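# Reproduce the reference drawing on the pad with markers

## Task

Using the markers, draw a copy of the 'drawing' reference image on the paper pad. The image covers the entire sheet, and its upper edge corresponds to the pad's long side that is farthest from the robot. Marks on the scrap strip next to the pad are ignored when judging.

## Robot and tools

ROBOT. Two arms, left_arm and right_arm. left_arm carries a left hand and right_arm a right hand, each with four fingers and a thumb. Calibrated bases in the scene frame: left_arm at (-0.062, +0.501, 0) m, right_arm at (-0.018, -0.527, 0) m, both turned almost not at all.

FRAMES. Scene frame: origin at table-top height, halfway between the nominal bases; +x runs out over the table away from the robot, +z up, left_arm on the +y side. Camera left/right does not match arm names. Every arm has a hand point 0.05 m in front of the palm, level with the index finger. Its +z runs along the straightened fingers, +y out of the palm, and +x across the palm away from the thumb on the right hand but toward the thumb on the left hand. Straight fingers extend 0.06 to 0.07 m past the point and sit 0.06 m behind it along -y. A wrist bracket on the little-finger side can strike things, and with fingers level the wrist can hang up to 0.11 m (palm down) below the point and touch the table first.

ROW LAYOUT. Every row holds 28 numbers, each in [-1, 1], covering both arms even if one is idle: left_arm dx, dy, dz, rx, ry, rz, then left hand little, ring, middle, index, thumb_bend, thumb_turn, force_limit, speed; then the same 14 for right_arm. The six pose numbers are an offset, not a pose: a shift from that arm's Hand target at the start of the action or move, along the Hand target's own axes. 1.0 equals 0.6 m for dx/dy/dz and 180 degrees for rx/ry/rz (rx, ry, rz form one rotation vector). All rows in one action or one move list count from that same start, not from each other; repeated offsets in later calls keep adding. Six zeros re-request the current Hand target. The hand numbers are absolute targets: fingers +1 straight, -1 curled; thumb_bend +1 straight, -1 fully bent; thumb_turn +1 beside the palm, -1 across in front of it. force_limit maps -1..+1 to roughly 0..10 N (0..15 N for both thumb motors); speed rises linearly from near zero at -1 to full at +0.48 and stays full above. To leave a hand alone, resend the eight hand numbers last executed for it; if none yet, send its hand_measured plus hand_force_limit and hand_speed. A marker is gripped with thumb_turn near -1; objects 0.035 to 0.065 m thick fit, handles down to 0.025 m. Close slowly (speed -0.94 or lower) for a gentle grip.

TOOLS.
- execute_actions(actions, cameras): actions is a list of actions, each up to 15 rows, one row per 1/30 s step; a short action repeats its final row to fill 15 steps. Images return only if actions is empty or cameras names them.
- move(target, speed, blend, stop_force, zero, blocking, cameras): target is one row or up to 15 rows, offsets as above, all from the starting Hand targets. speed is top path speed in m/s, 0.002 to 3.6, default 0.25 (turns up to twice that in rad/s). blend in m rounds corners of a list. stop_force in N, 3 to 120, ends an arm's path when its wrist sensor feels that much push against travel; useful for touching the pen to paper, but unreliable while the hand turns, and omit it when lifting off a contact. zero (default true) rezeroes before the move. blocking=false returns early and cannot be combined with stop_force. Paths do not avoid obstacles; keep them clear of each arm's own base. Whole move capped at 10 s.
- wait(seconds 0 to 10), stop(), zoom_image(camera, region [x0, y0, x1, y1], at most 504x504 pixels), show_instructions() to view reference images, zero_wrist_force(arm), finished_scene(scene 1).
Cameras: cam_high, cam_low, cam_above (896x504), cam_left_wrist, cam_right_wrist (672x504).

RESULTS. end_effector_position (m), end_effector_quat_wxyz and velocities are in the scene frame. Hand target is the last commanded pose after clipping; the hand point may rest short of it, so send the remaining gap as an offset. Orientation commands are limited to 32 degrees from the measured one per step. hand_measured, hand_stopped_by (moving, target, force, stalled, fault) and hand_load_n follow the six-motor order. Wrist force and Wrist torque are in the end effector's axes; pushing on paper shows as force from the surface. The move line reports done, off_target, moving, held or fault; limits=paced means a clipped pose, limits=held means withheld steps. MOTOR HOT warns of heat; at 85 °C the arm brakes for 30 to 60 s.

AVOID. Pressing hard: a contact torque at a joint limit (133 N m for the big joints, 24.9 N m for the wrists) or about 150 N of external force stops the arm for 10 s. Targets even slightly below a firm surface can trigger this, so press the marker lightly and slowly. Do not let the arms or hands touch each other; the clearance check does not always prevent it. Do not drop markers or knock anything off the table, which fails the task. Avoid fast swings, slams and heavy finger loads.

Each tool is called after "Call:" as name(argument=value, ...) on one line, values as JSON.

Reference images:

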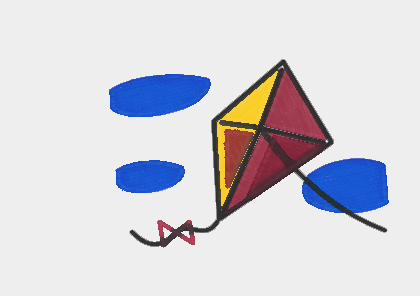

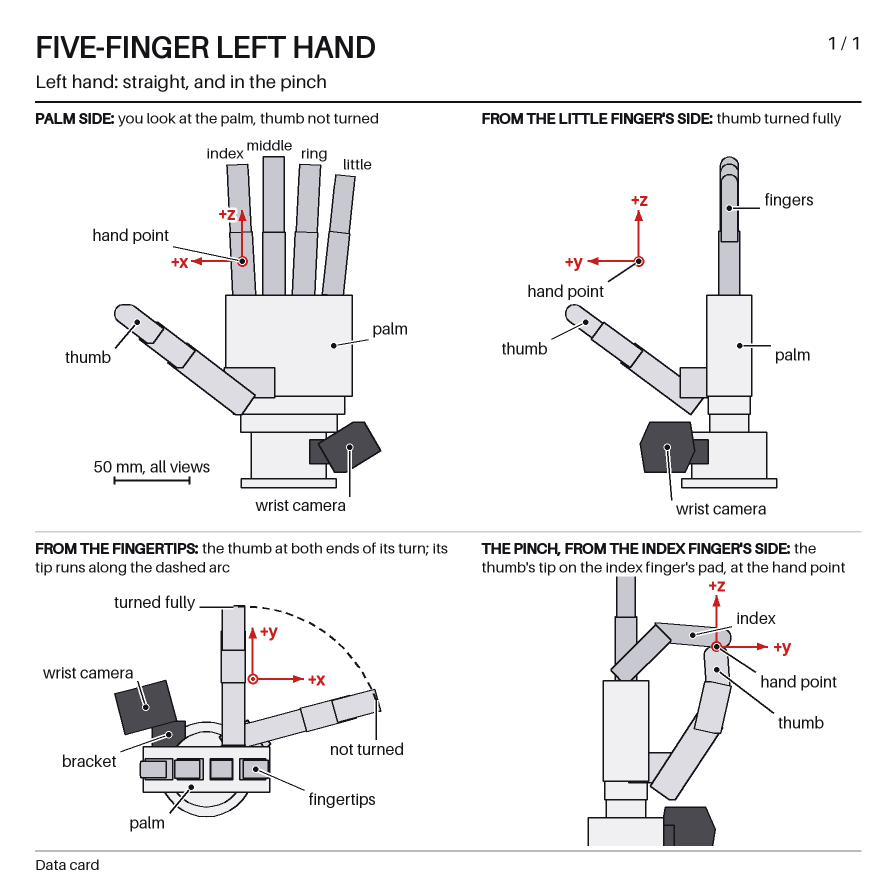

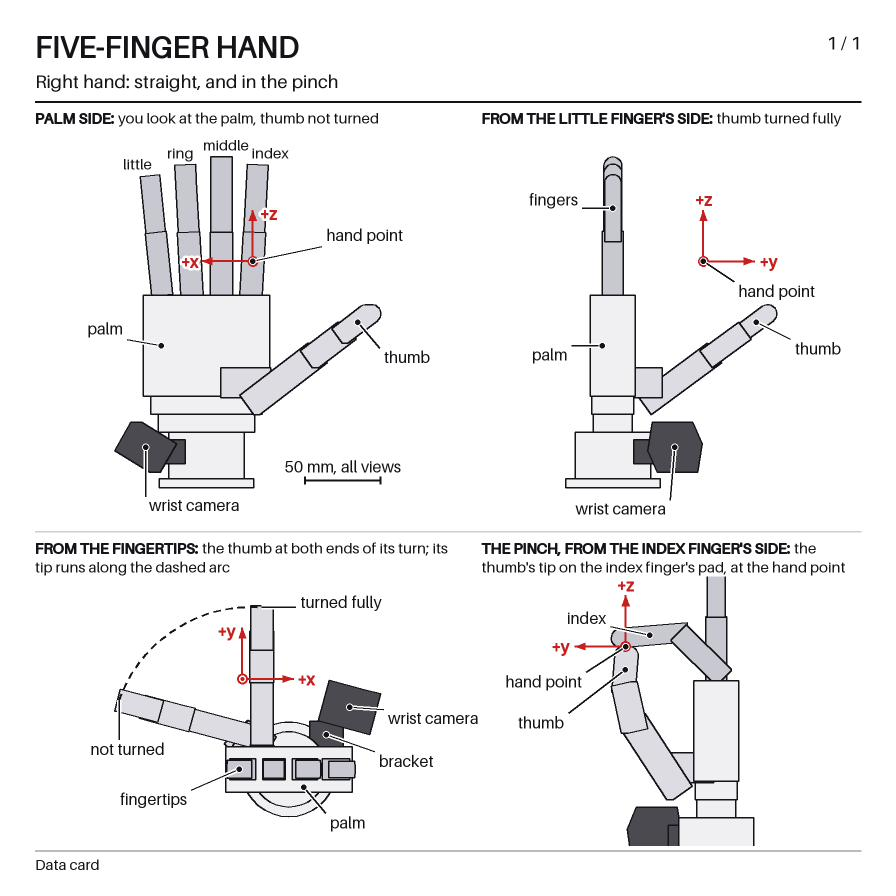

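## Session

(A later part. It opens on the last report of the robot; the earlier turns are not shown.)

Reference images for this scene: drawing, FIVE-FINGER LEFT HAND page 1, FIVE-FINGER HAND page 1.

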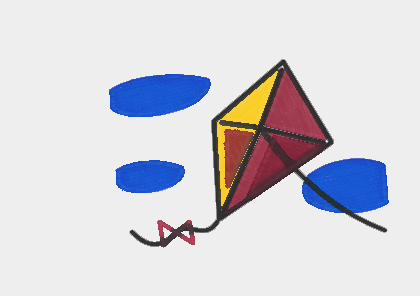

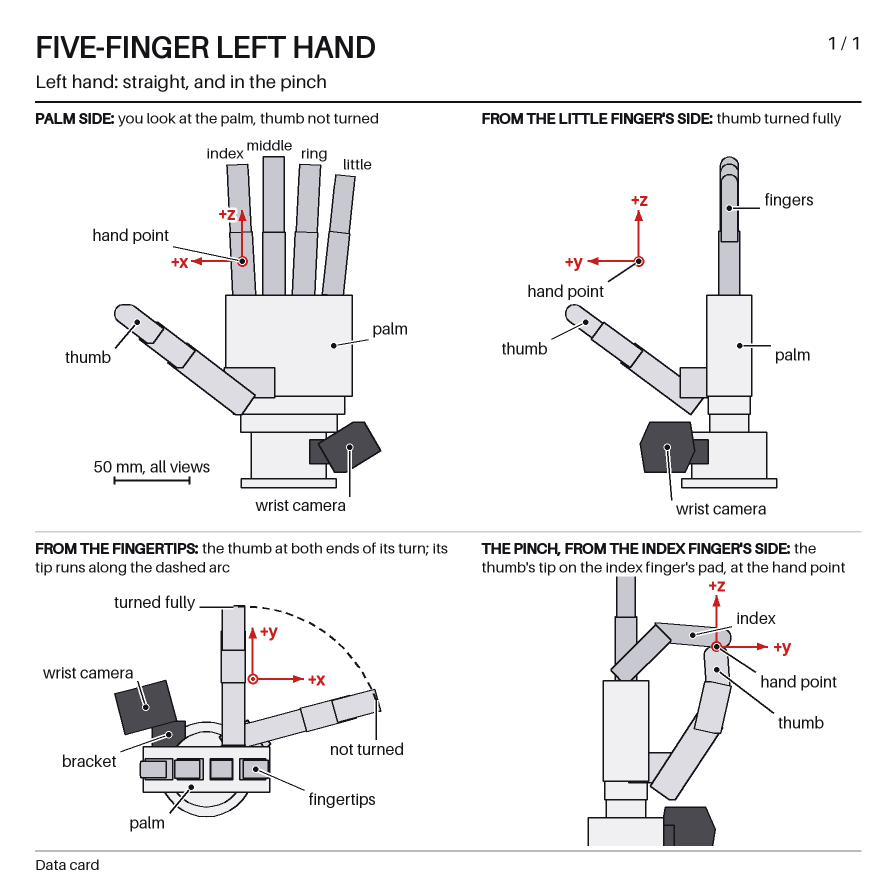

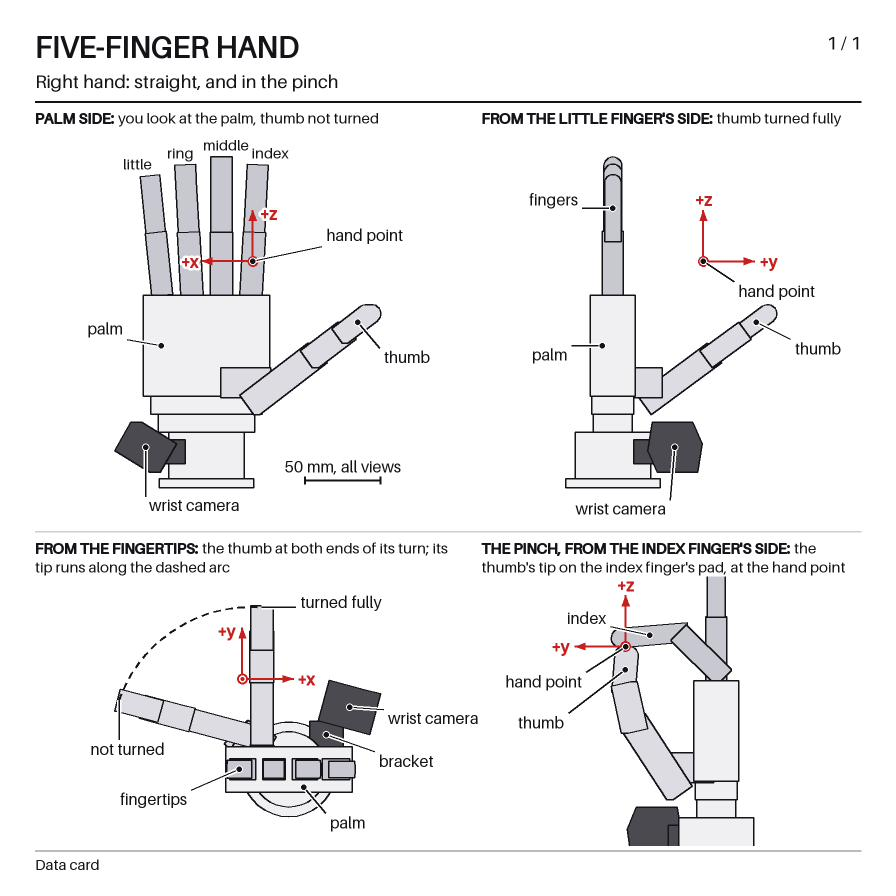

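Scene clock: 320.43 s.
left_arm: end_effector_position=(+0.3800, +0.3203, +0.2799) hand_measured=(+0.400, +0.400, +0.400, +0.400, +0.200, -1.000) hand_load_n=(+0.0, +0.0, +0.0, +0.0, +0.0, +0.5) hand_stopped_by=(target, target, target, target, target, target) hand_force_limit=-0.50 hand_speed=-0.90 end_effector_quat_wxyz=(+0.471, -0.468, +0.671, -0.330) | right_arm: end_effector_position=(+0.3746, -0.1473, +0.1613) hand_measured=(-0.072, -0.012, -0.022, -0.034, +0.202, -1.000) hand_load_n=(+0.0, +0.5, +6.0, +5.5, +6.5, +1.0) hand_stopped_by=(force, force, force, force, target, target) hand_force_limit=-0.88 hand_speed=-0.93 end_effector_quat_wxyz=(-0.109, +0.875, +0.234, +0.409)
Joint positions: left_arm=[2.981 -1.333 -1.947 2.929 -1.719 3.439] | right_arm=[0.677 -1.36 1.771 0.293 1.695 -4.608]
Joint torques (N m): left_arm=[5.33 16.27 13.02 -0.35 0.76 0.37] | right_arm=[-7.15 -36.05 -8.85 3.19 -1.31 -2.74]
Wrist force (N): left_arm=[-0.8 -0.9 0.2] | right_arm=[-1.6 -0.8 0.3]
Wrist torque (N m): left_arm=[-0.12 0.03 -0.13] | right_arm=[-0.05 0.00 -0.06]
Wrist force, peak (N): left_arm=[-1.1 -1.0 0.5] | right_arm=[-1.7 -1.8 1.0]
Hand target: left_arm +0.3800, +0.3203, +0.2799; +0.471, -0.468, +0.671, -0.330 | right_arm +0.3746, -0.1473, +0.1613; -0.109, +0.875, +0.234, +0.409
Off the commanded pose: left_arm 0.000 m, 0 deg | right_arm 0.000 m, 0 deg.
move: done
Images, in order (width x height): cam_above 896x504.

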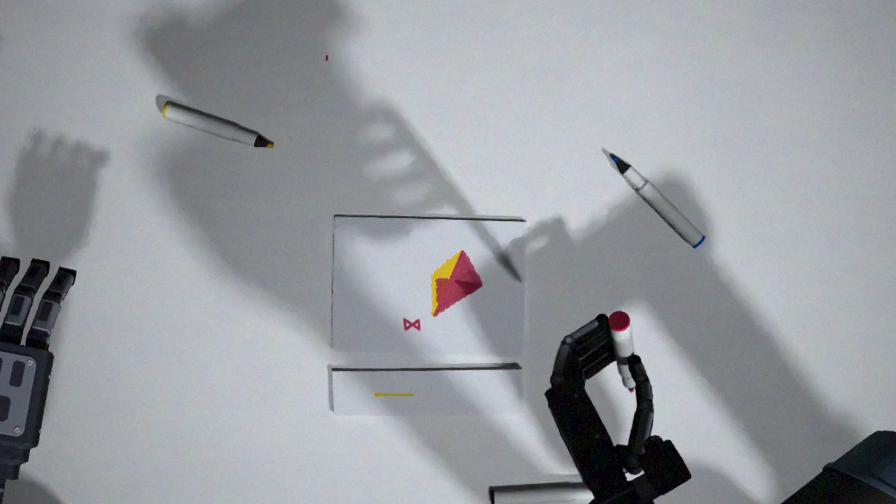

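Call:
move(target=[0,0,0,0,0,0,0.4,0.4,0.4,0.4,0.2,-1,-0.5,-0.9,0.2147,-0.0213,0.4147,-0.0709,0.2455,0.5874,-0.3,-0.3,-0.5,-0.5,0.2,-1,-0.88,-0.93], speed=0.25, cameras=["cam_above","cam_low"])

Call:
zoom_image(camera="cam_low", region=[310, 210, 410, 290])

Scene clock: 325.83 s.
left_arm: end_effector_position=(+0.3800, +0.3203, +0.2799) hand_measured=(+0.400, +0.400, +0.400, +0.400, +0.200, -1.000) hand_load_n=(+0.0, +0.0, +0.0, +0.0, +0.0, +0.0) hand_stopped_by=(target, target, target, target, target, target) hand_force_limit=-0.50 hand_speed=-0.90 end_effector_quat_wxyz=(+0.471, -0.468, +0.671, -0.330) | right_arm: end_effector_position=(+0.6052, +0.0002, +0.1003) hand_measured=(-0.072, -0.012, -0.022, -0.034, +0.202, -1.000) hand_load_n=(+0.0, +0.0, +6.0, +5.5, +6.0, +1.0) hand_stopped_by=(force, force, force, force, target, target) hand_force_limit=-0.88 hand_speed=-0.93 end_effector_quat_wxyz=(+0.369, -0.528, +0.626, -0.439)
Joint positions: left_arm=[2.981 -1.333 -1.947 2.929 -1.719 3.439] | right_arm=[0.712 -0.686 0.952 0.259 2.392 -2.742]
Joint torques (N m): left_arm=[5.26 16.77 13.3 -0.1 0.64 0.36] | right_arm=[8.32 -48.15 -30.5 2.86 1.56 2.15]
Wrist force (N): left_arm=[-1.1 -0.8 0.7] | right_arm=[-0.2 0.3 -0.1]
Wrist torque (N m): left_arm=[-0.12 0.10 -0.16] | right_arm=[0.09 -0.03 -0.07]
Wrist force, peak (N): left_arm=[-0.9 -1.3 0.7] | right_arm=[-1.7 -1.1 -0.1]
Hand target: left_arm +0.3800, +0.3203, +0.2799; +0.471, -0.468, +0.671, -0.330 | right_arm +0.6052, +0.0002, +0.1003; +0.369, -0.528, +0.627, -0.439
Off the commanded pose: left_arm 0.000 m, 0 deg | right_arm 0.000 m, 0 deg.
move: done
Images, in order (width x height): cam_low 896x504, cam_above 896x504.

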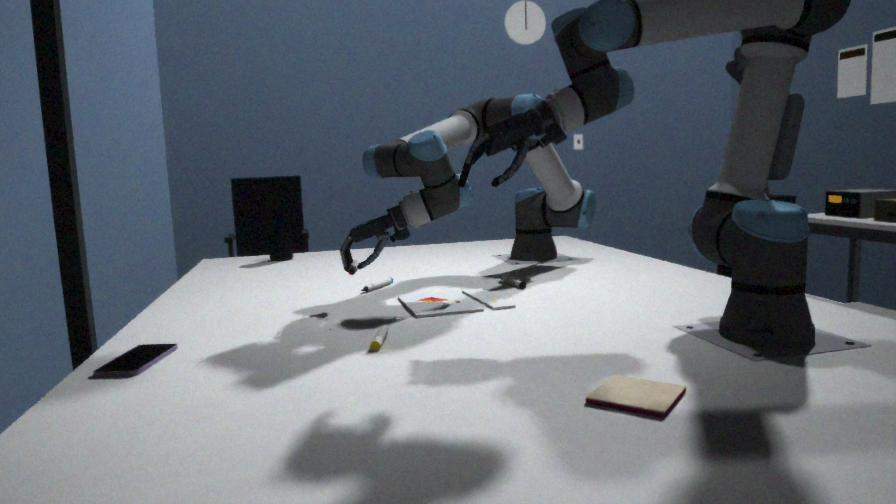

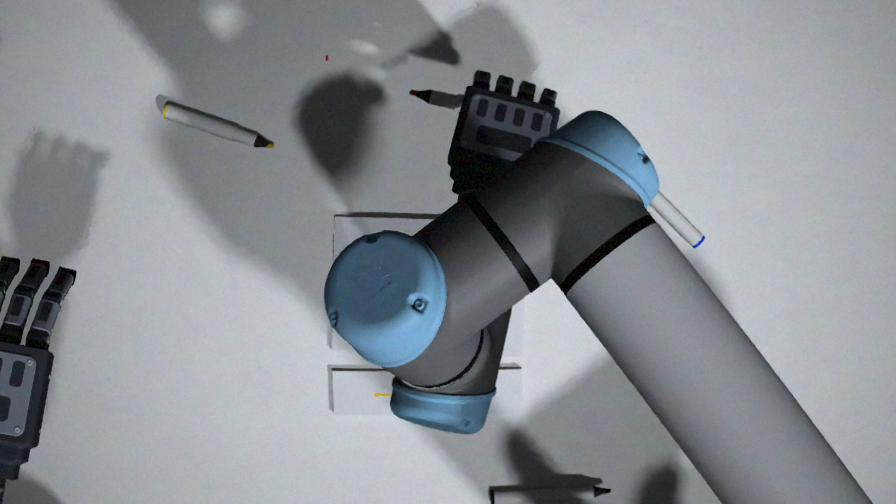

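Scaled by 5.040 from the camera's 896x504 image, which has a finer 1280x720 frame.

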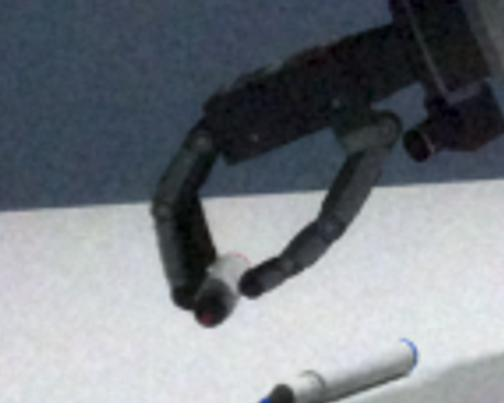

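Call:
move(target=[0,0,0,0,0,0,0.4,0.4,0.4,0.4,0.2,-1,-0.5,-0.9,0,0.12659,0.04605,0,0,0,-0.3,-0.3,-0.5,-0.5,0.2,-1,-0.88,-0.93], speed=0.1, cameras=["cam_low"])

Call:
zoom_image(camera="cam_low", region=[310, 250, 390, 320])

Scene clock: 327.47 s.
left_arm: end_effector_position=(+0.3800, +0.3203, +0.2799) hand_measured=(+0.400, +0.400, +0.400, +0.400, +0.200, -1.000) hand_load_n=(+0.0, +0.0, +0.0, -0.5, +0.0, +0.0) hand_stopped_by=(target, target, target, target, target, target) hand_force_limit=-0.50 hand_speed=-0.90 end_effector_quat_wxyz=(+0.471, -0.468, +0.671, -0.330) | right_arm: end_effector_position=(+0.6052, +0.0002, +0.0195) hand_measured=(-0.072, -0.012, -0.022, -0.034, +0.202, -1.000) hand_load_n=(+0.0, +0.0, +6.0, +5.5, +6.5, +1.0) hand_stopped_by=(force, force, force, force, target, target) hand_force_limit=-0.88 hand_speed=-0.93 end_effector_quat_wxyz=(+0.369, -0.528, +0.626, -0.439)
Joint positions: left_arm=[2.981 -1.333 -1.947 2.929 -1.719 3.439] | right_arm=[0.712 -0.61 1.026 0.11 2.392 -2.742]
Joint torques (N m): left_arm=[4.81 16.66 12.7 -0.15 0.61 0.37] | right_arm=[-7.06 -50.87 -9.72 -2.53 -1.04 -2.58]
Wrist force (N): left_arm=[-0.9 -0.9 0.6] | right_arm=[-0.2 0.7 -0.1]
Wrist torque (N m): left_arm=[-0.13 0.06 -0.14] | right_arm=[0.14 -0.03 -0.03]
Wrist force, peak (N): left_arm=[-0.9 -1.2 0.8] | right_arm=[-0.3 1.0 0.1]
Hand target: left_arm +0.3800, +0.3203, +0.2799; +0.471, -0.468, +0.671, -0.330 | right_arm +0.6052, +0.0001, +0.0194; +0.369, -0.528, +0.627, -0.439
Off the commanded pose: left_arm 0.000 m, 0 deg | right_arm 0.000 m, 0 deg.
move: done
Images, in order (width x height): cam_low 896x504.

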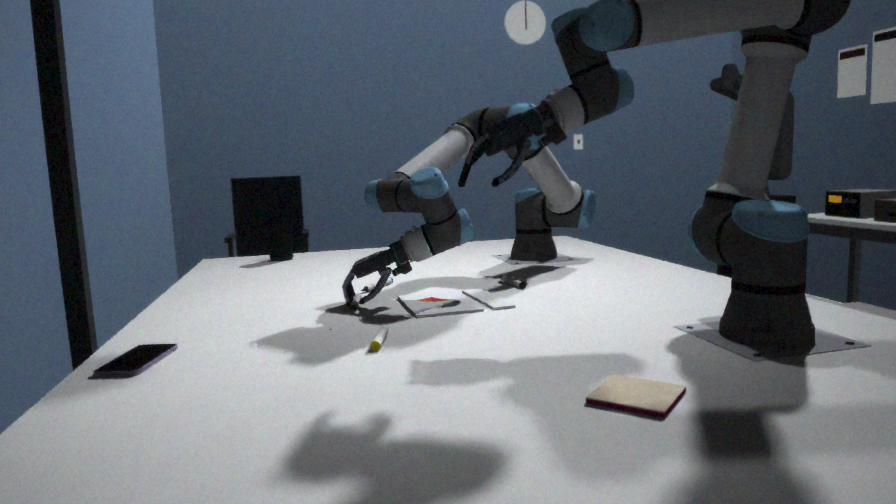

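Scaled by 6.300 from the camera's 896x504 image, which has a finer 1280x720 frame.

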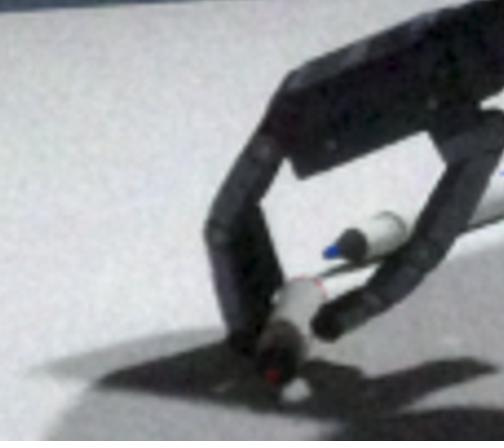

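Call:
move(target=[0,0,0,0,0,0,0.4,0.4,0.4,0.4,0.2,-1,-0.5,-0.9,0,0.00125,0.00046,0,0,0,-0.3,-0.3,-0.5,-0.5,0.2,-1,-0.88,-0.93], speed=0.02, cameras=[])

Call:
move(target=[0,0,0,0,0,0,0.4,0.4,0.4,0.4,0.2,-1,-0.5,-0.9,0,0,0,0,0,0,0.4,0.4,0.3,0.3,0.2,-1,-0.5,-0.88], speed=0.02, cameras=["cam_low"])

Call:
zoom_image(camera="cam_low", region=[310, 250, 390, 320])

Scene clock: 328.53 s.
left_arm: end_effector_position=(+0.3800, +0.3203, +0.2799) hand_measured=(+0.400, +0.400, +0.400, +0.400, +0.200, -1.000) hand_load_n=(+0.0, -0.5, +0.0, +0.0, +0.0, +0.0) hand_stopped_by=(target, target, target, target, target, target) hand_force_limit=-0.50 hand_speed=-0.90 end_effector_quat_wxyz=(+0.471, -0.468, +0.671, -0.330) | right_arm: end_effector_position=(+0.6052, +0.0001, +0.0186) hand_measured=(-0.072, -0.012, -0.022, -0.034, +0.202, -1.000) hand_load_n=(+0.0, +0.0, +5.5, +5.5, +6.0, +1.0) hand_stopped_by=(force, force, force, force, target, target) hand_force_limit=-0.88 hand_speed=-0.93 end_effector_quat_wxyz=(+0.369, -0.528, +0.627, -0.439)
Joint positions: left_arm=[2.981 -1.333 -1.947 2.929 -1.719 3.439] | right_arm=[0.712 -0.609 1.026 0.109 2.392 -2.742]
Joint torques (N m): left_arm=[4.79 16.15 12.45 -0.14 0.61 0.23] | right_arm=[-7.14 -49.56 -9.83 -2.37 -1.11 -2.6]
Wrist force (N): left_arm=[-0.8 -0.8 0.6] | right_arm=[-0.2 0.3 -0.2]
Wrist torque (N m): left_arm=[-0.12 0.05 -0.13] | right_arm=[0.10 -0.02 -0.04]
Wrist force, peak (N): left_arm=[-1.0 -1.0 0.8] | right_arm=[-0.4 0.5 0.2]
Hand target: left_arm +0.3800, +0.3203, +0.2799; +0.471, -0.468, +0.671, -0.330 | right_arm +0.6052, +0.0001, +0.0186; +0.369, -0.528, +0.627, -0.439
Off the commanded pose: left_arm 0.000 m, 0 deg | right_arm 0.000 m, 0 deg.
move: done
No camera images: "cameras" was empty.

Scene clock: 330.20 s.
left_arm: end_effector_position=(+0.3800, +0.3203, +0.2799) hand_measured=(+0.400, +0.400, +0.400, +0.400, +0.200, -1.000) hand_load_n=(+0.0, +0.0, +0.0, +0.0, +0.0, +0.0) hand_stopped_by=(target, target, target, target, target, target) hand_force_limit=-0.50 hand_speed=-0.90 end_effector_quat_wxyz=(+0.471, -0.468, +0.671, -0.330) | right_arm: end_effector_position=(+0.6052, +0.0001, +0.0186) hand_measured=(+0.400, +0.400, +0.300, +0.300, +0.200, -1.000) hand_load_n=(+0.0, +0.0, +0.0, +0.0, +0.0, +0.0) hand_stopped_by=(target, target, target, target, target, target) hand_force_limit=-0.50 hand_speed=-0.88 end_effector_quat_wxyz=(+0.369, -0.528, +0.626, -0.439)
Joint positions: left_arm=[2.981 -1.333 -1.947 2.929 -1.719 3.439] | right_arm=[0.712 -0.609 1.026 0.109 2.392 -2.742]
Joint torques (N m): left_arm=[5.18 16.26 13.25 -0.12 0.65 0.32] | right_arm=[-8.63 -49.14 -10.55 -1.86 -0.42 -2.5]
Wrist force (N): left_arm=[-0.9 -0.7 0.5] | right_arm=[-0.2 0.2 0.0]
Wrist torque (N m): left_arm=[-0.10 0.06 -0.14] | right_arm=[0.07 -0.02 -0.05]
Wrist force, peak (N): left_arm=[-1.0 -1.2 0.7] | right_arm=[-0.4 0.4 -0.3]
Hand target: left_arm +0.3800, +0.3203, +0.2799; +0.471, -0.468, +0.671, -0.330 | right_arm +0.6052, +0.0001, +0.0186; +0.369, -0.528, +0.627, -0.439
Off the commanded pose: left_arm 0.000 m, 0 deg | right_arm 0.000 m, 0 deg.
move: done
Images, in order (width x height): cam_low 896x504.

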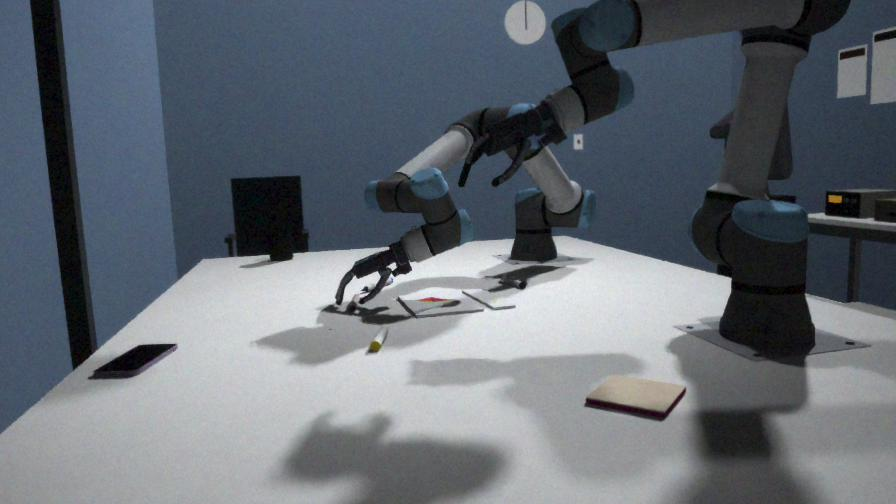

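Scaled by 6.300 from the camera's 896x504 image, which has a finer 1280x720 frame.

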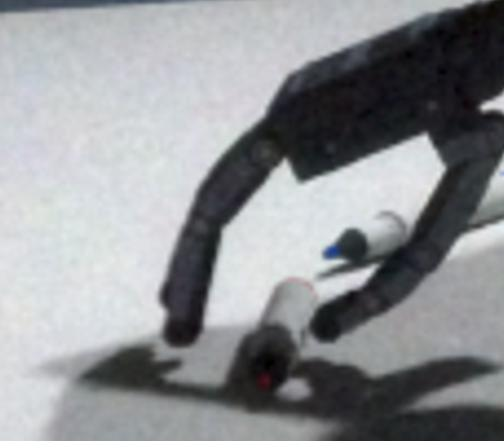

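Call:
move(target=[[0,0,0,0,0,0,0.4,0.4,0.4,0.4,0.2,-1,-0.5,-0.9,0,-0.1723,-0.0627,0,0,0,0.4,0.4,0.4,0.4,0.2,-1,-0.4,-0.5],[0,0,0,0,0,0,0.4,0.4,0.4,0.4,0.2,-1,-0.5,-0.9,0.3603,-0.1382,-0.1143,0,0.1554,0.0565,0.4,0.4,0.4,0.4,0.2,-1,-0.4,-0.5]], speed=[0.1, 0.2], blend=[0.03, 0], cameras=["cam_above","cam_low","cam_right_wrist"])

Call:
zoom_image(camera="cam_above", region=[520, 90, 740, 270])

Scene clock: 334.67 s.
left_arm: end_effector_position=(+0.3800, +0.3203, +0.2799) hand_measured=(+0.400, +0.400, +0.400, +0.400, +0.200, -1.000) hand_load_n=(+0.0, +0.0, +0.0, +0.0, +0.0, +0.0) hand_stopped_by=(target, target, target, target, target, target) hand_force_limit=-0.50 hand_speed=-0.90 end_effector_quat_wxyz=(+0.471, -0.468, +0.671, -0.330) | right_arm: end_effector_position=(+0.5326, -0.2066, +0.1202) hand_measured=(+0.400, +0.400, +0.400, +0.400, +0.200, -1.000) hand_load_n=(+0.0, +0.0, +0.0, +0.0, +0.5, +0.0) hand_stopped_by=(target, target, target, target, target, target) hand_force_limit=-0.40 hand_speed=-0.50 end_effector_quat_wxyz=(+0.244, -0.349, +0.741, -0.520)
Joint positions: left_arm=[2.981 -1.333 -1.947 2.929 -1.719 3.439] | right_arm=[0.626 -0.856 1.293 0.544 2.718 -2.206]
Joint torques (N m): left_arm=[5.25 16.18 13.08 -0.17 0.59 0.21] | right_arm=[-7.64 -40.54 -28.29 4.81 2 2.06]
Wrist force (N): left_arm=[-0.7 -0.9 0.6] | right_arm=[-0.3 0.0 -0.2]
Wrist torque (N m): left_arm=[-0.14 0.03 -0.12] | right_arm=[0.05 -0.01 -0.10]
Wrist force, peak (N): left_arm=[-1.0 -1.2 0.9] | right_arm=[-0.1 1.1 0.2]
Hand target: left_arm +0.3800, +0.3203, +0.2799; +0.471, -0.468, +0.671, -0.330 | right_arm +0.5326, -0.2066, +0.1203; +0.244, -0.349, +0.741, -0.520
Off the commanded pose: left_arm 0.000 m, 0 deg | right_arm 0.000 m, 0 deg.
move: done
Images, in order (width x height): cam_low 896x504, cam_above 896x504, cam_right_wrist 672x504.

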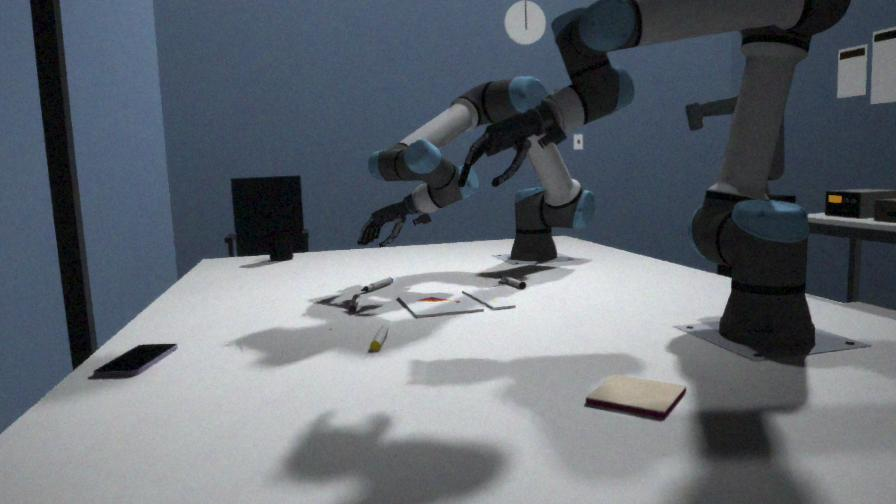

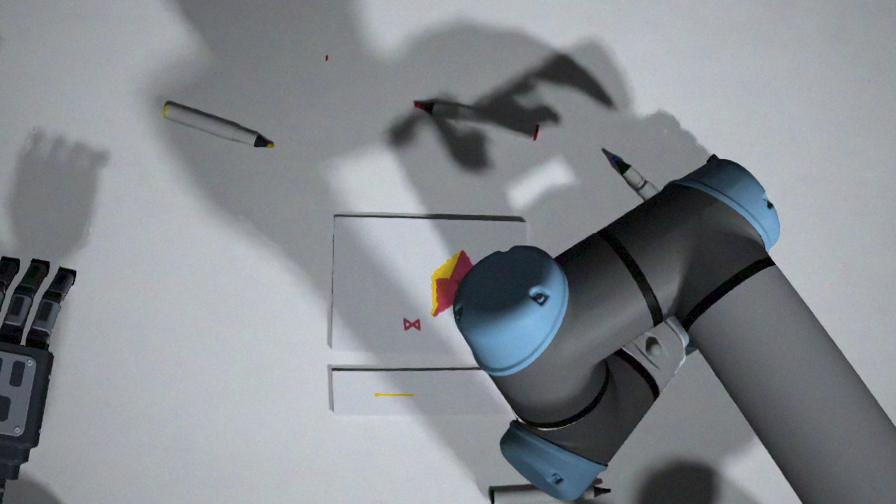

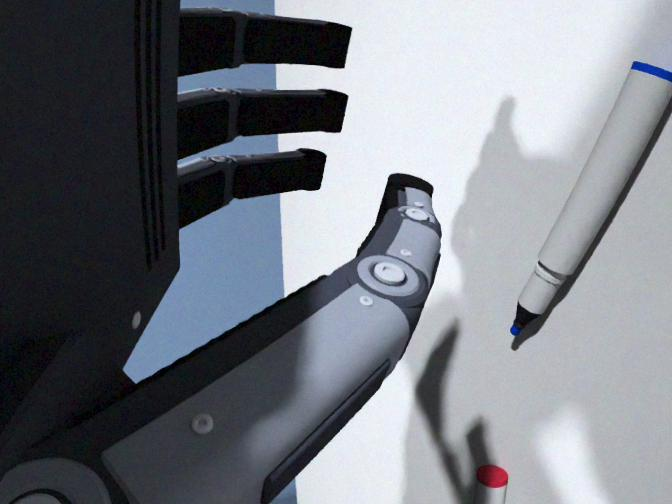

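Scaled by 2.291 from the camera's 896x504 image, which has a finer 1280x720 frame.

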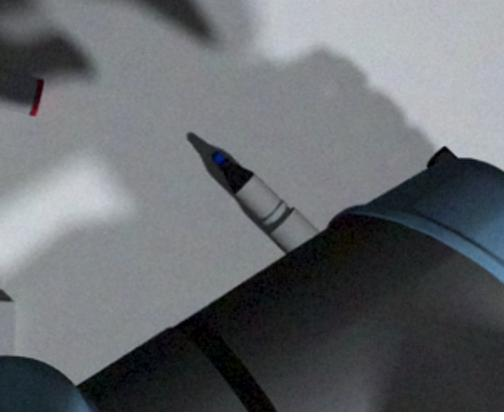

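Call:
move(target=[0,0,0,0,0,0,0.4,0.4,0.4,0.4,0.2,-1,-0.5,-0.9,0,0.1412,0.0514,0,0,0,0.4,0.4,0.4,0.4,0.2,-1,-0.4,-0.5], speed=0.1, cameras=["cam_above","cam_low","cam_right_wrist","cam_high"])

Call:
zoom_image(camera="cam_low", region=[340, 220, 440, 310])

Call:
zoom_image(camera="cam_high", region=[330, 210, 470, 330])

Scene clock: 336.70 s.
left_arm: end_effector_position=(+0.3800, +0.3203, +0.2799) hand_measured=(+0.400, +0.400, +0.400, +0.400, +0.200, -1.000) hand_load_n=(+0.0, +0.0, +0.0, +0.0, +0.0, +0.0) hand_stopped_by=(target, target, target, target, target, target) hand_force_limit=-0.50 hand_speed=-0.90 end_effector_quat_wxyz=(+0.471, -0.468, +0.671, -0.330) | right_arm: end_effector_position=(+0.5326, -0.2067, +0.0302) hand_measured=(+0.400, +0.400, +0.400, +0.400, +0.200, -1.000) hand_load_n=(+0.0, +0.0, -0.5, +0.0, +0.0, +0.0) hand_stopped_by=(target, target, target, target, target, target) hand_force_limit=-0.40 hand_speed=-0.50 end_effector_quat_wxyz=(+0.244, -0.349, +0.741, -0.520)
Joint positions: left_arm=[2.981 -1.333 -1.947 2.929 -1.719 3.439] | right_arm=[0.625 -0.748 1.355 0.373 2.718 -2.206]
Joint torques (N m): left_arm=[4.92 16.45 12.78 -0.03 0.59 0.1] | right_arm=[-7.75 -41.73 -6.13 -1.03 -0.39 -2.5]
Wrist force (N): left_arm=[-1.2 -0.9 0.3] | right_arm=[-0.1 0.1 -0.1]
Wrist torque (N m): left_arm=[-0.12 0.10 -0.15] | right_arm=[0.05 -0.05 0.06]
Wrist force, peak (N): left_arm=[-1.2 -1.1 0.6] | right_arm=[-0.6 -1.0 -0.5]
Hand target: left_arm +0.3800, +0.3203, +0.2799; +0.471, -0.468, +0.671, -0.330 | right_arm +0.5326, -0.2067, +0.0301; +0.244, -0.349, +0.741, -0.520
Off the commanded pose: left_arm 0.000 m, 0 deg | right_arm 0.000 m, 0 deg.
move: done
Images, in order (width x height): cam_high 896x504, cam_low 896x504, cam_above 896x504, cam_right_wrist 672x504.

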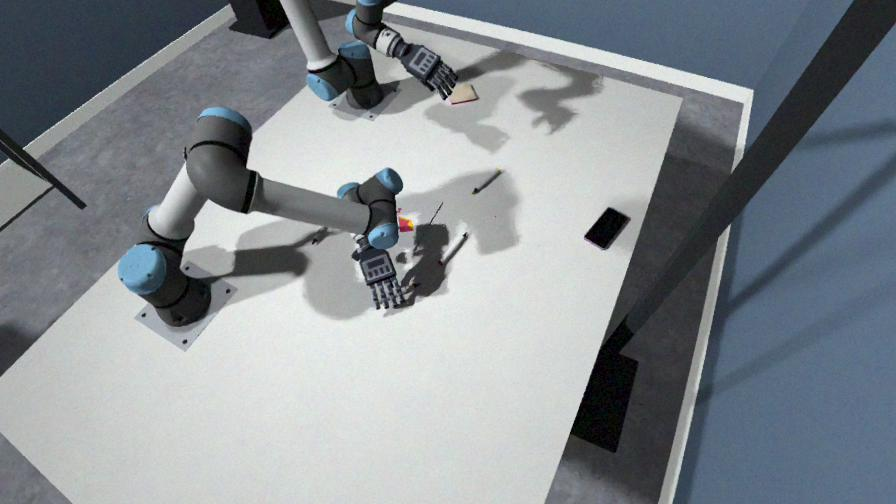

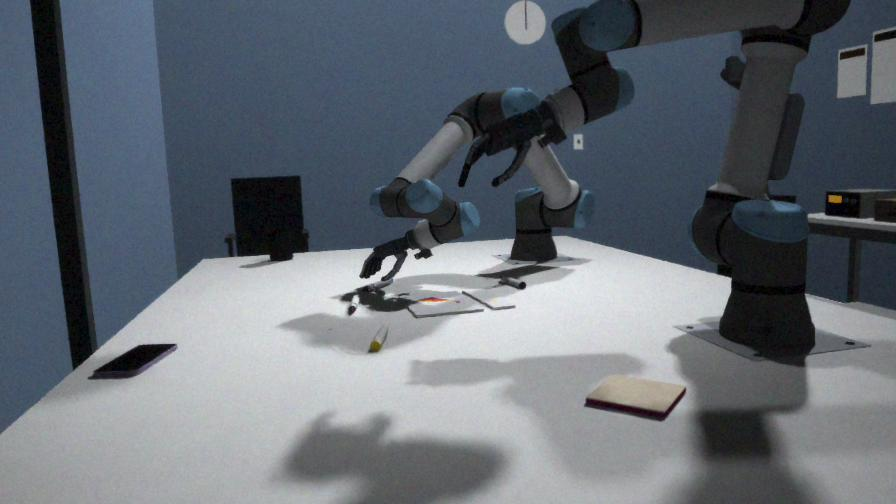

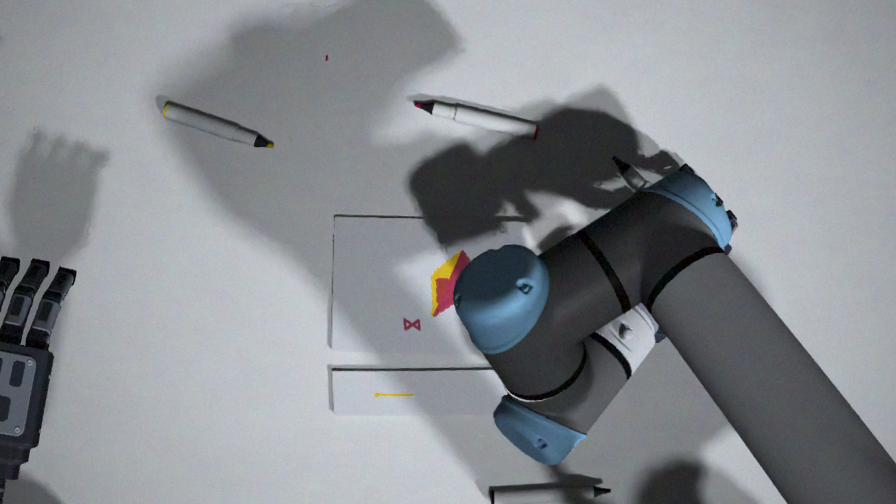

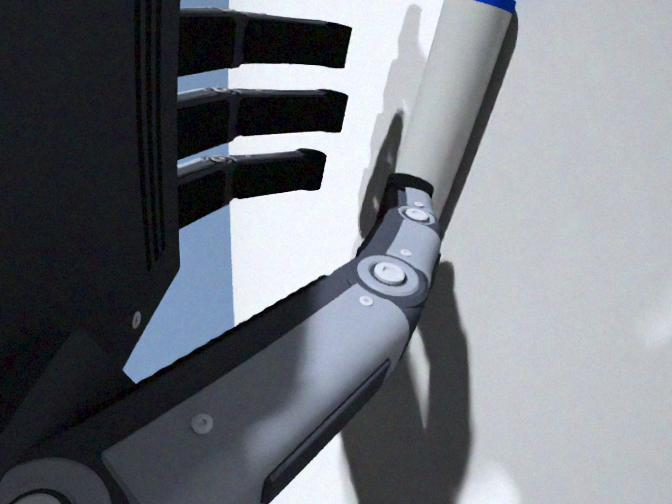

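Scaled by 5.040 from the camera's 896x504 image, which has a finer 1280x720 frame.

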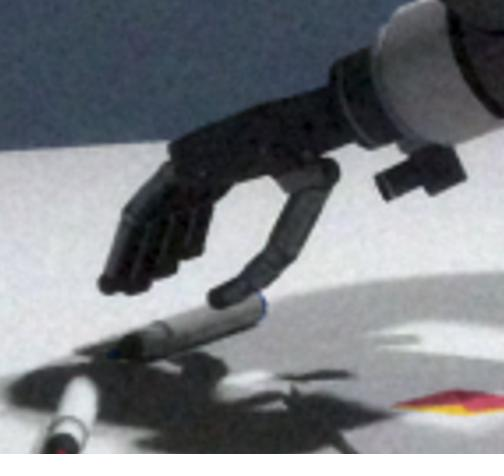

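Scaled by 3.600 from the camera's 896x504 image, which has a finer 1280x720 frame.

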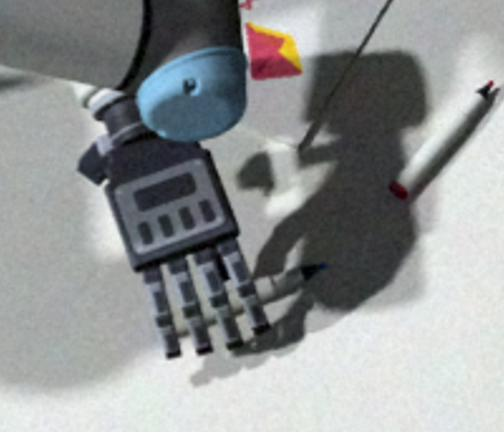

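Call:
move(target=[0,0,0,0,0,0,0.4,0.4,0.4,0.4,0.2,-1,-0.5,-0.9,0,0.0205,0.003,0,0,0,0.4,0.4,0.4,0.4,0.2,-1,-0.4,-0.5], speed=0.04, cameras=["cam_right_wrist","cam_low"])

Call:
zoom_image(camera="cam_low", region=[340, 230, 430, 310])

Scene clock: 338.20 s.
left_arm: end_effector_position=(+0.3800, +0.3203, +0.2799) hand_measured=(+0.400, +0.400, +0.400, +0.400, +0.200, -1.000) hand_load_n=(+0.0, +0.0, +0.0, +0.0, +0.0, +0.0) hand_stopped_by=(target, target, target, target, target, target) hand_force_limit=-0.50 hand_speed=-0.90 end_effector_quat_wxyz=(+0.471, -0.468, +0.671, -0.330) | right_arm: end_effector_position=(+0.5307, -0.2051, +0.0180) hand_measured=(+0.400, +0.400, +0.400, +0.400, +0.200, -1.000) hand_load_n=(+0.0, +0.0, -0.5, +0.0, +0.0, +0.0) hand_stopped_by=(target, target, target, target, target, target) hand_force_limit=-0.40 hand_speed=-0.50 end_effector_quat_wxyz=(+0.244, -0.349, +0.741, -0.520)
Joint positions: left_arm=[2.981 -1.333 -1.947 2.929 -1.719 3.439] | right_arm=[0.63 -0.729 1.358 0.359 2.721 -2.197]
Joint torques (N m): left_arm=[4.76 16.28 12.87 0.09 0.54 0.12] | right_arm=[7.91 -43.64 -6.27 -1.11 2.3 2.03]
Wrist force (N): left_arm=[-1.0 -0.8 0.7] | right_arm=[-0.4 0.1 -0.3]
Wrist torque (N m): left_arm=[-0.13 0.07 -0.14] | right_arm=[0.07 0.00 -0.10]
Wrist force, peak (N): left_arm=[-1.1 -1.3 0.7] | right_arm=[-0.4 0.2 -0.4]
Hand target: left_arm +0.3800, +0.3203, +0.2799; +0.471, -0.468, +0.671, -0.330 | right_arm +0.5307, -0.2051, +0.0179; +0.244, -0.349, +0.741, -0.520
Off the commanded pose: left_arm 0.000 m, 0 deg | right_arm 0.000 m, 0 deg.
move: done
Images, in order (width x height): cam_low 896x504, cam_right_wrist 672x504.

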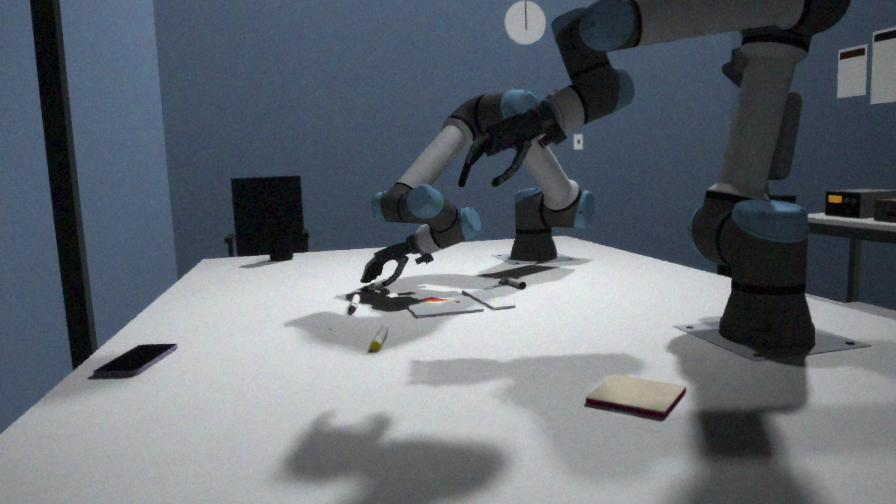

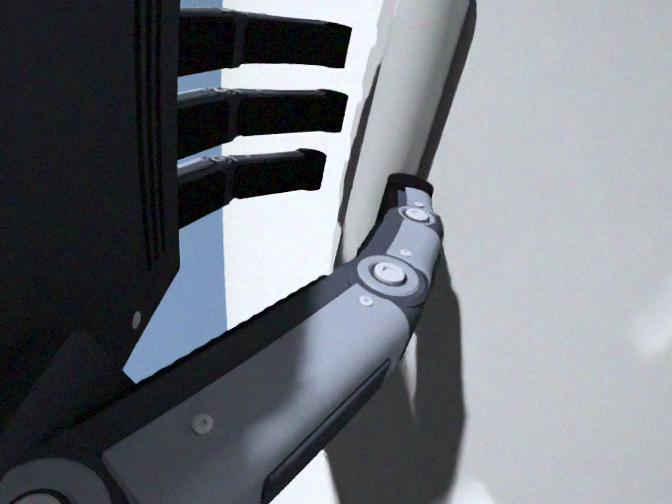

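Scaled by 5.600 from the camera's 896x504 image, which has a finer 1280x720 frame.

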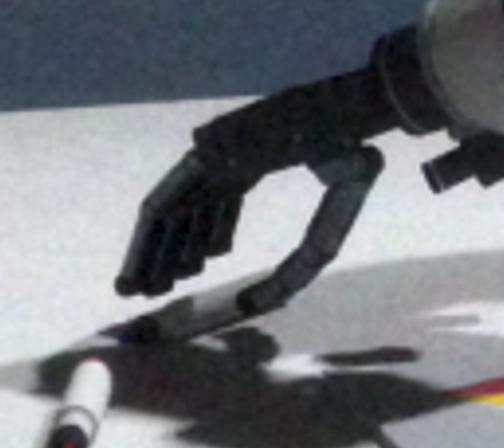

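Looks aligned. Close, tighten, lift.

Call:
move(target=[0,0,0,0,0,0,0.4,0.4,0.4,0.4,0.2,-1,-0.5,-0.9,0,0,0,0,0,0,0.4,0.4,-0.4,-0.4,0.2,-1,-0.4,-0.88], speed=0.05, cameras=["cam_right_wrist","cam_low","cam_above"])

Call:
move(target=[0,0,0,0,0,0,0.4,0.4,0.4,0.4,0.2,-1,-0.5,-0.9,0,0,0,0,0,0,0.4,0.4,-0.45,-0.45,0.2,-1,-0.1,-0.92], speed=0.05, cameras=[])

Scene clock: 340.13 s.
left_arm: end_effector_position=(+0.3800, +0.3203, +0.2799) hand_measured=(+0.400, +0.400, +0.400, +0.400, +0.200, -1.000) hand_load_n=(+0.0, +0.0, +0.0, +0.0, +0.5, +0.0) hand_stopped_by=(target, target, target, target, target, target) hand_force_limit=-0.50 hand_speed=-0.90 end_effector_quat_wxyz=(+0.471, -0.468, +0.671, -0.330) | right_arm: end_effector_position=(+0.5307, -0.2051, +0.0180) hand_measured=(+0.400, +0.400, -0.020, -0.032, +0.202, -1.000) hand_load_n=(+0.0, +0.0, +5.5, +6.5, +3.5, +0.5) hand_stopped_by=(target, target, force, force, target, target) hand_force_limit=-0.40 hand_speed=-0.88 end_effector_quat_wxyz=(+0.244, -0.349, +0.741, -0.520)
Joint positions: left_arm=[2.981 -1.333 -1.947 2.929 -1.719 3.439] | right_arm=[0.63 -0.729 1.358 0.359 2.721 -2.197]
Joint torques (N m): left_arm=[4.24 15.95 13.17 -0.04 0.45 0.21] | right_arm=[8.27 -42.65 -7.45 -0.76 0 1.58]
Wrist force (N): left_arm=[-1.0 -0.9 0.3] | right_arm=[-1.0 -6.2 -2.3]
Wrist torque (N m): left_arm=[-0.11 0.07 -0.14] | right_arm=[-0.01 0.08 -0.18]
Wrist force, peak (N): left_arm=[-1.0 -1.3 0.5] | right_arm=[-1.0 -6.7 -2.3]
Hand target: left_arm +0.3800, +0.3203, +0.2799; +0.471, -0.468, +0.671, -0.330 | right_arm +0.5307, -0.2051, +0.0179; +0.244, -0.349, +0.741, -0.520
Off the commanded pose: left_arm 0.000 m, 0 deg | right_arm 0.000 m, 0 deg.
move: done
Images, in order (width x height): cam_low 896x504, cam_above 896x504, cam_right_wrist 672x504.

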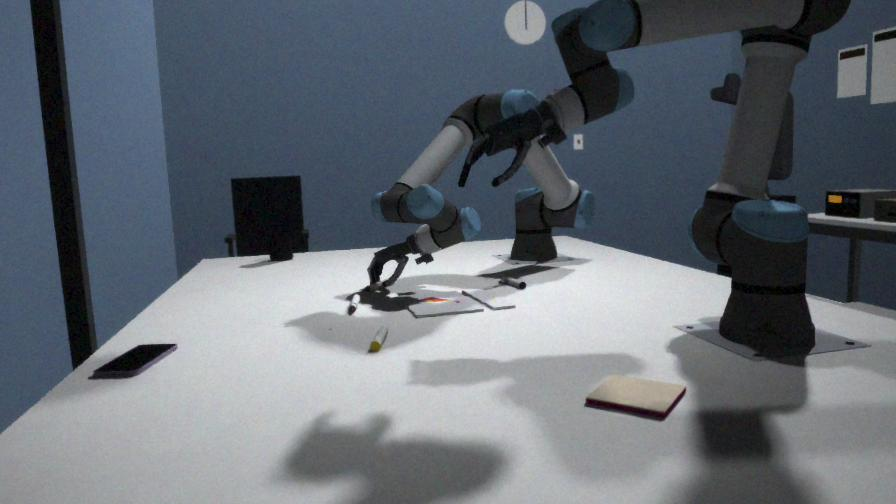

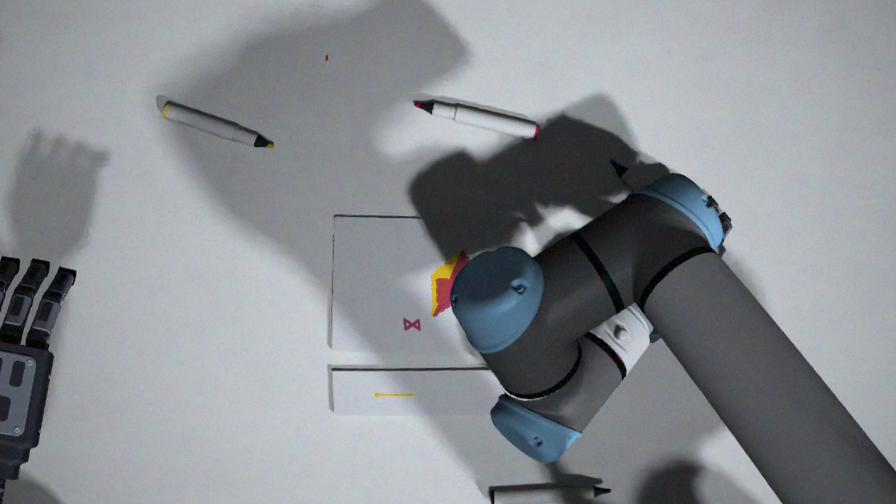

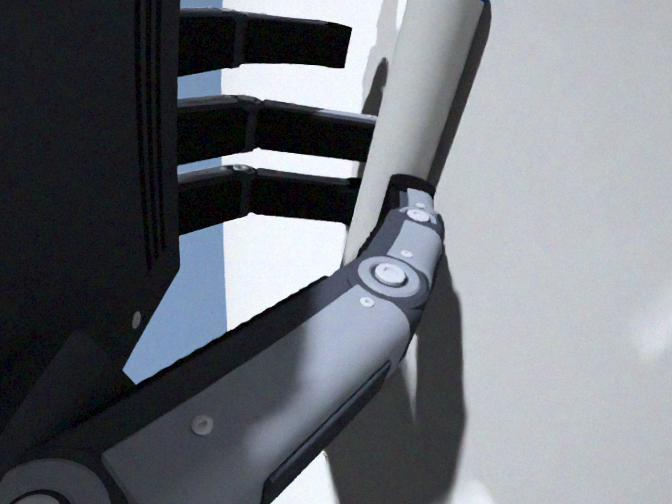

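Scene clock: 340.63 s.
left_arm: end_effector_position=(+0.3800, +0.3203, +0.2799) hand_measured=(+0.400, +0.400, +0.400, +0.400, +0.200, -1.000) hand_load_n=(+0.0, +0.0, +0.0, +0.0, +0.0, +0.0) hand_stopped_by=(target, target, target, target, target, target) hand_force_limit=-0.50 hand_speed=-0.90 end_effector_quat_wxyz=(+0.471, -0.468, +0.671, -0.330) | right_arm: end_effector_position=(+0.5307, -0.2051, +0.0179) hand_measured=(+0.400, +0.400, -0.020, -0.032, +0.202, -1.000) hand_load_n=(+0.0, +0.0, +5.5, +6.5, +3.5, +0.5) hand_stopped_by=(target, target, force, force, target, target) hand_force_limit=-0.10 hand_speed=-0.92 end_effector_quat_wxyz=(+0.244, -0.349, +0.741, -0.520)
Joint positions: left_arm=[2.981 -1.333 -1.947 2.929 -1.719 3.439] | right_arm=[0.63 -0.729 1.358 0.359 2.721 -2.197]
Joint torques (N m): left_arm=[4.16 15.56 13.09 0.01 0.45 0.23] | right_arm=[7.51 -41.74 -6.83 -0.82 -0.87 1.19]
Wrist force (N): left_arm=[-0.9 -0.7 0.2] | right_arm=[-0.9 -6.6 -2.6]
Wrist torque (N m): left_arm=[-0.07 0.04 -0.13] | right_arm=[-0.02 0.06 -0.18]
Wrist force, peak (N): left_arm=[-0.8 -1.0 0.6] | right_arm=[-0.8 -6.7 -2.3]
Hand target: left_arm +0.3800, +0.3203, +0.2799; +0.471, -0.468, +0.671, -0.330 | right_arm +0.5307, -0.2051, +0.0179; +0.244, -0.349, +0.741, -0.520
Off the commanded pose: left_arm 0.000 m, 0 deg | right_arm 0.000 m, 0 deg.
move: done
No camera images: "cameras" was empty.


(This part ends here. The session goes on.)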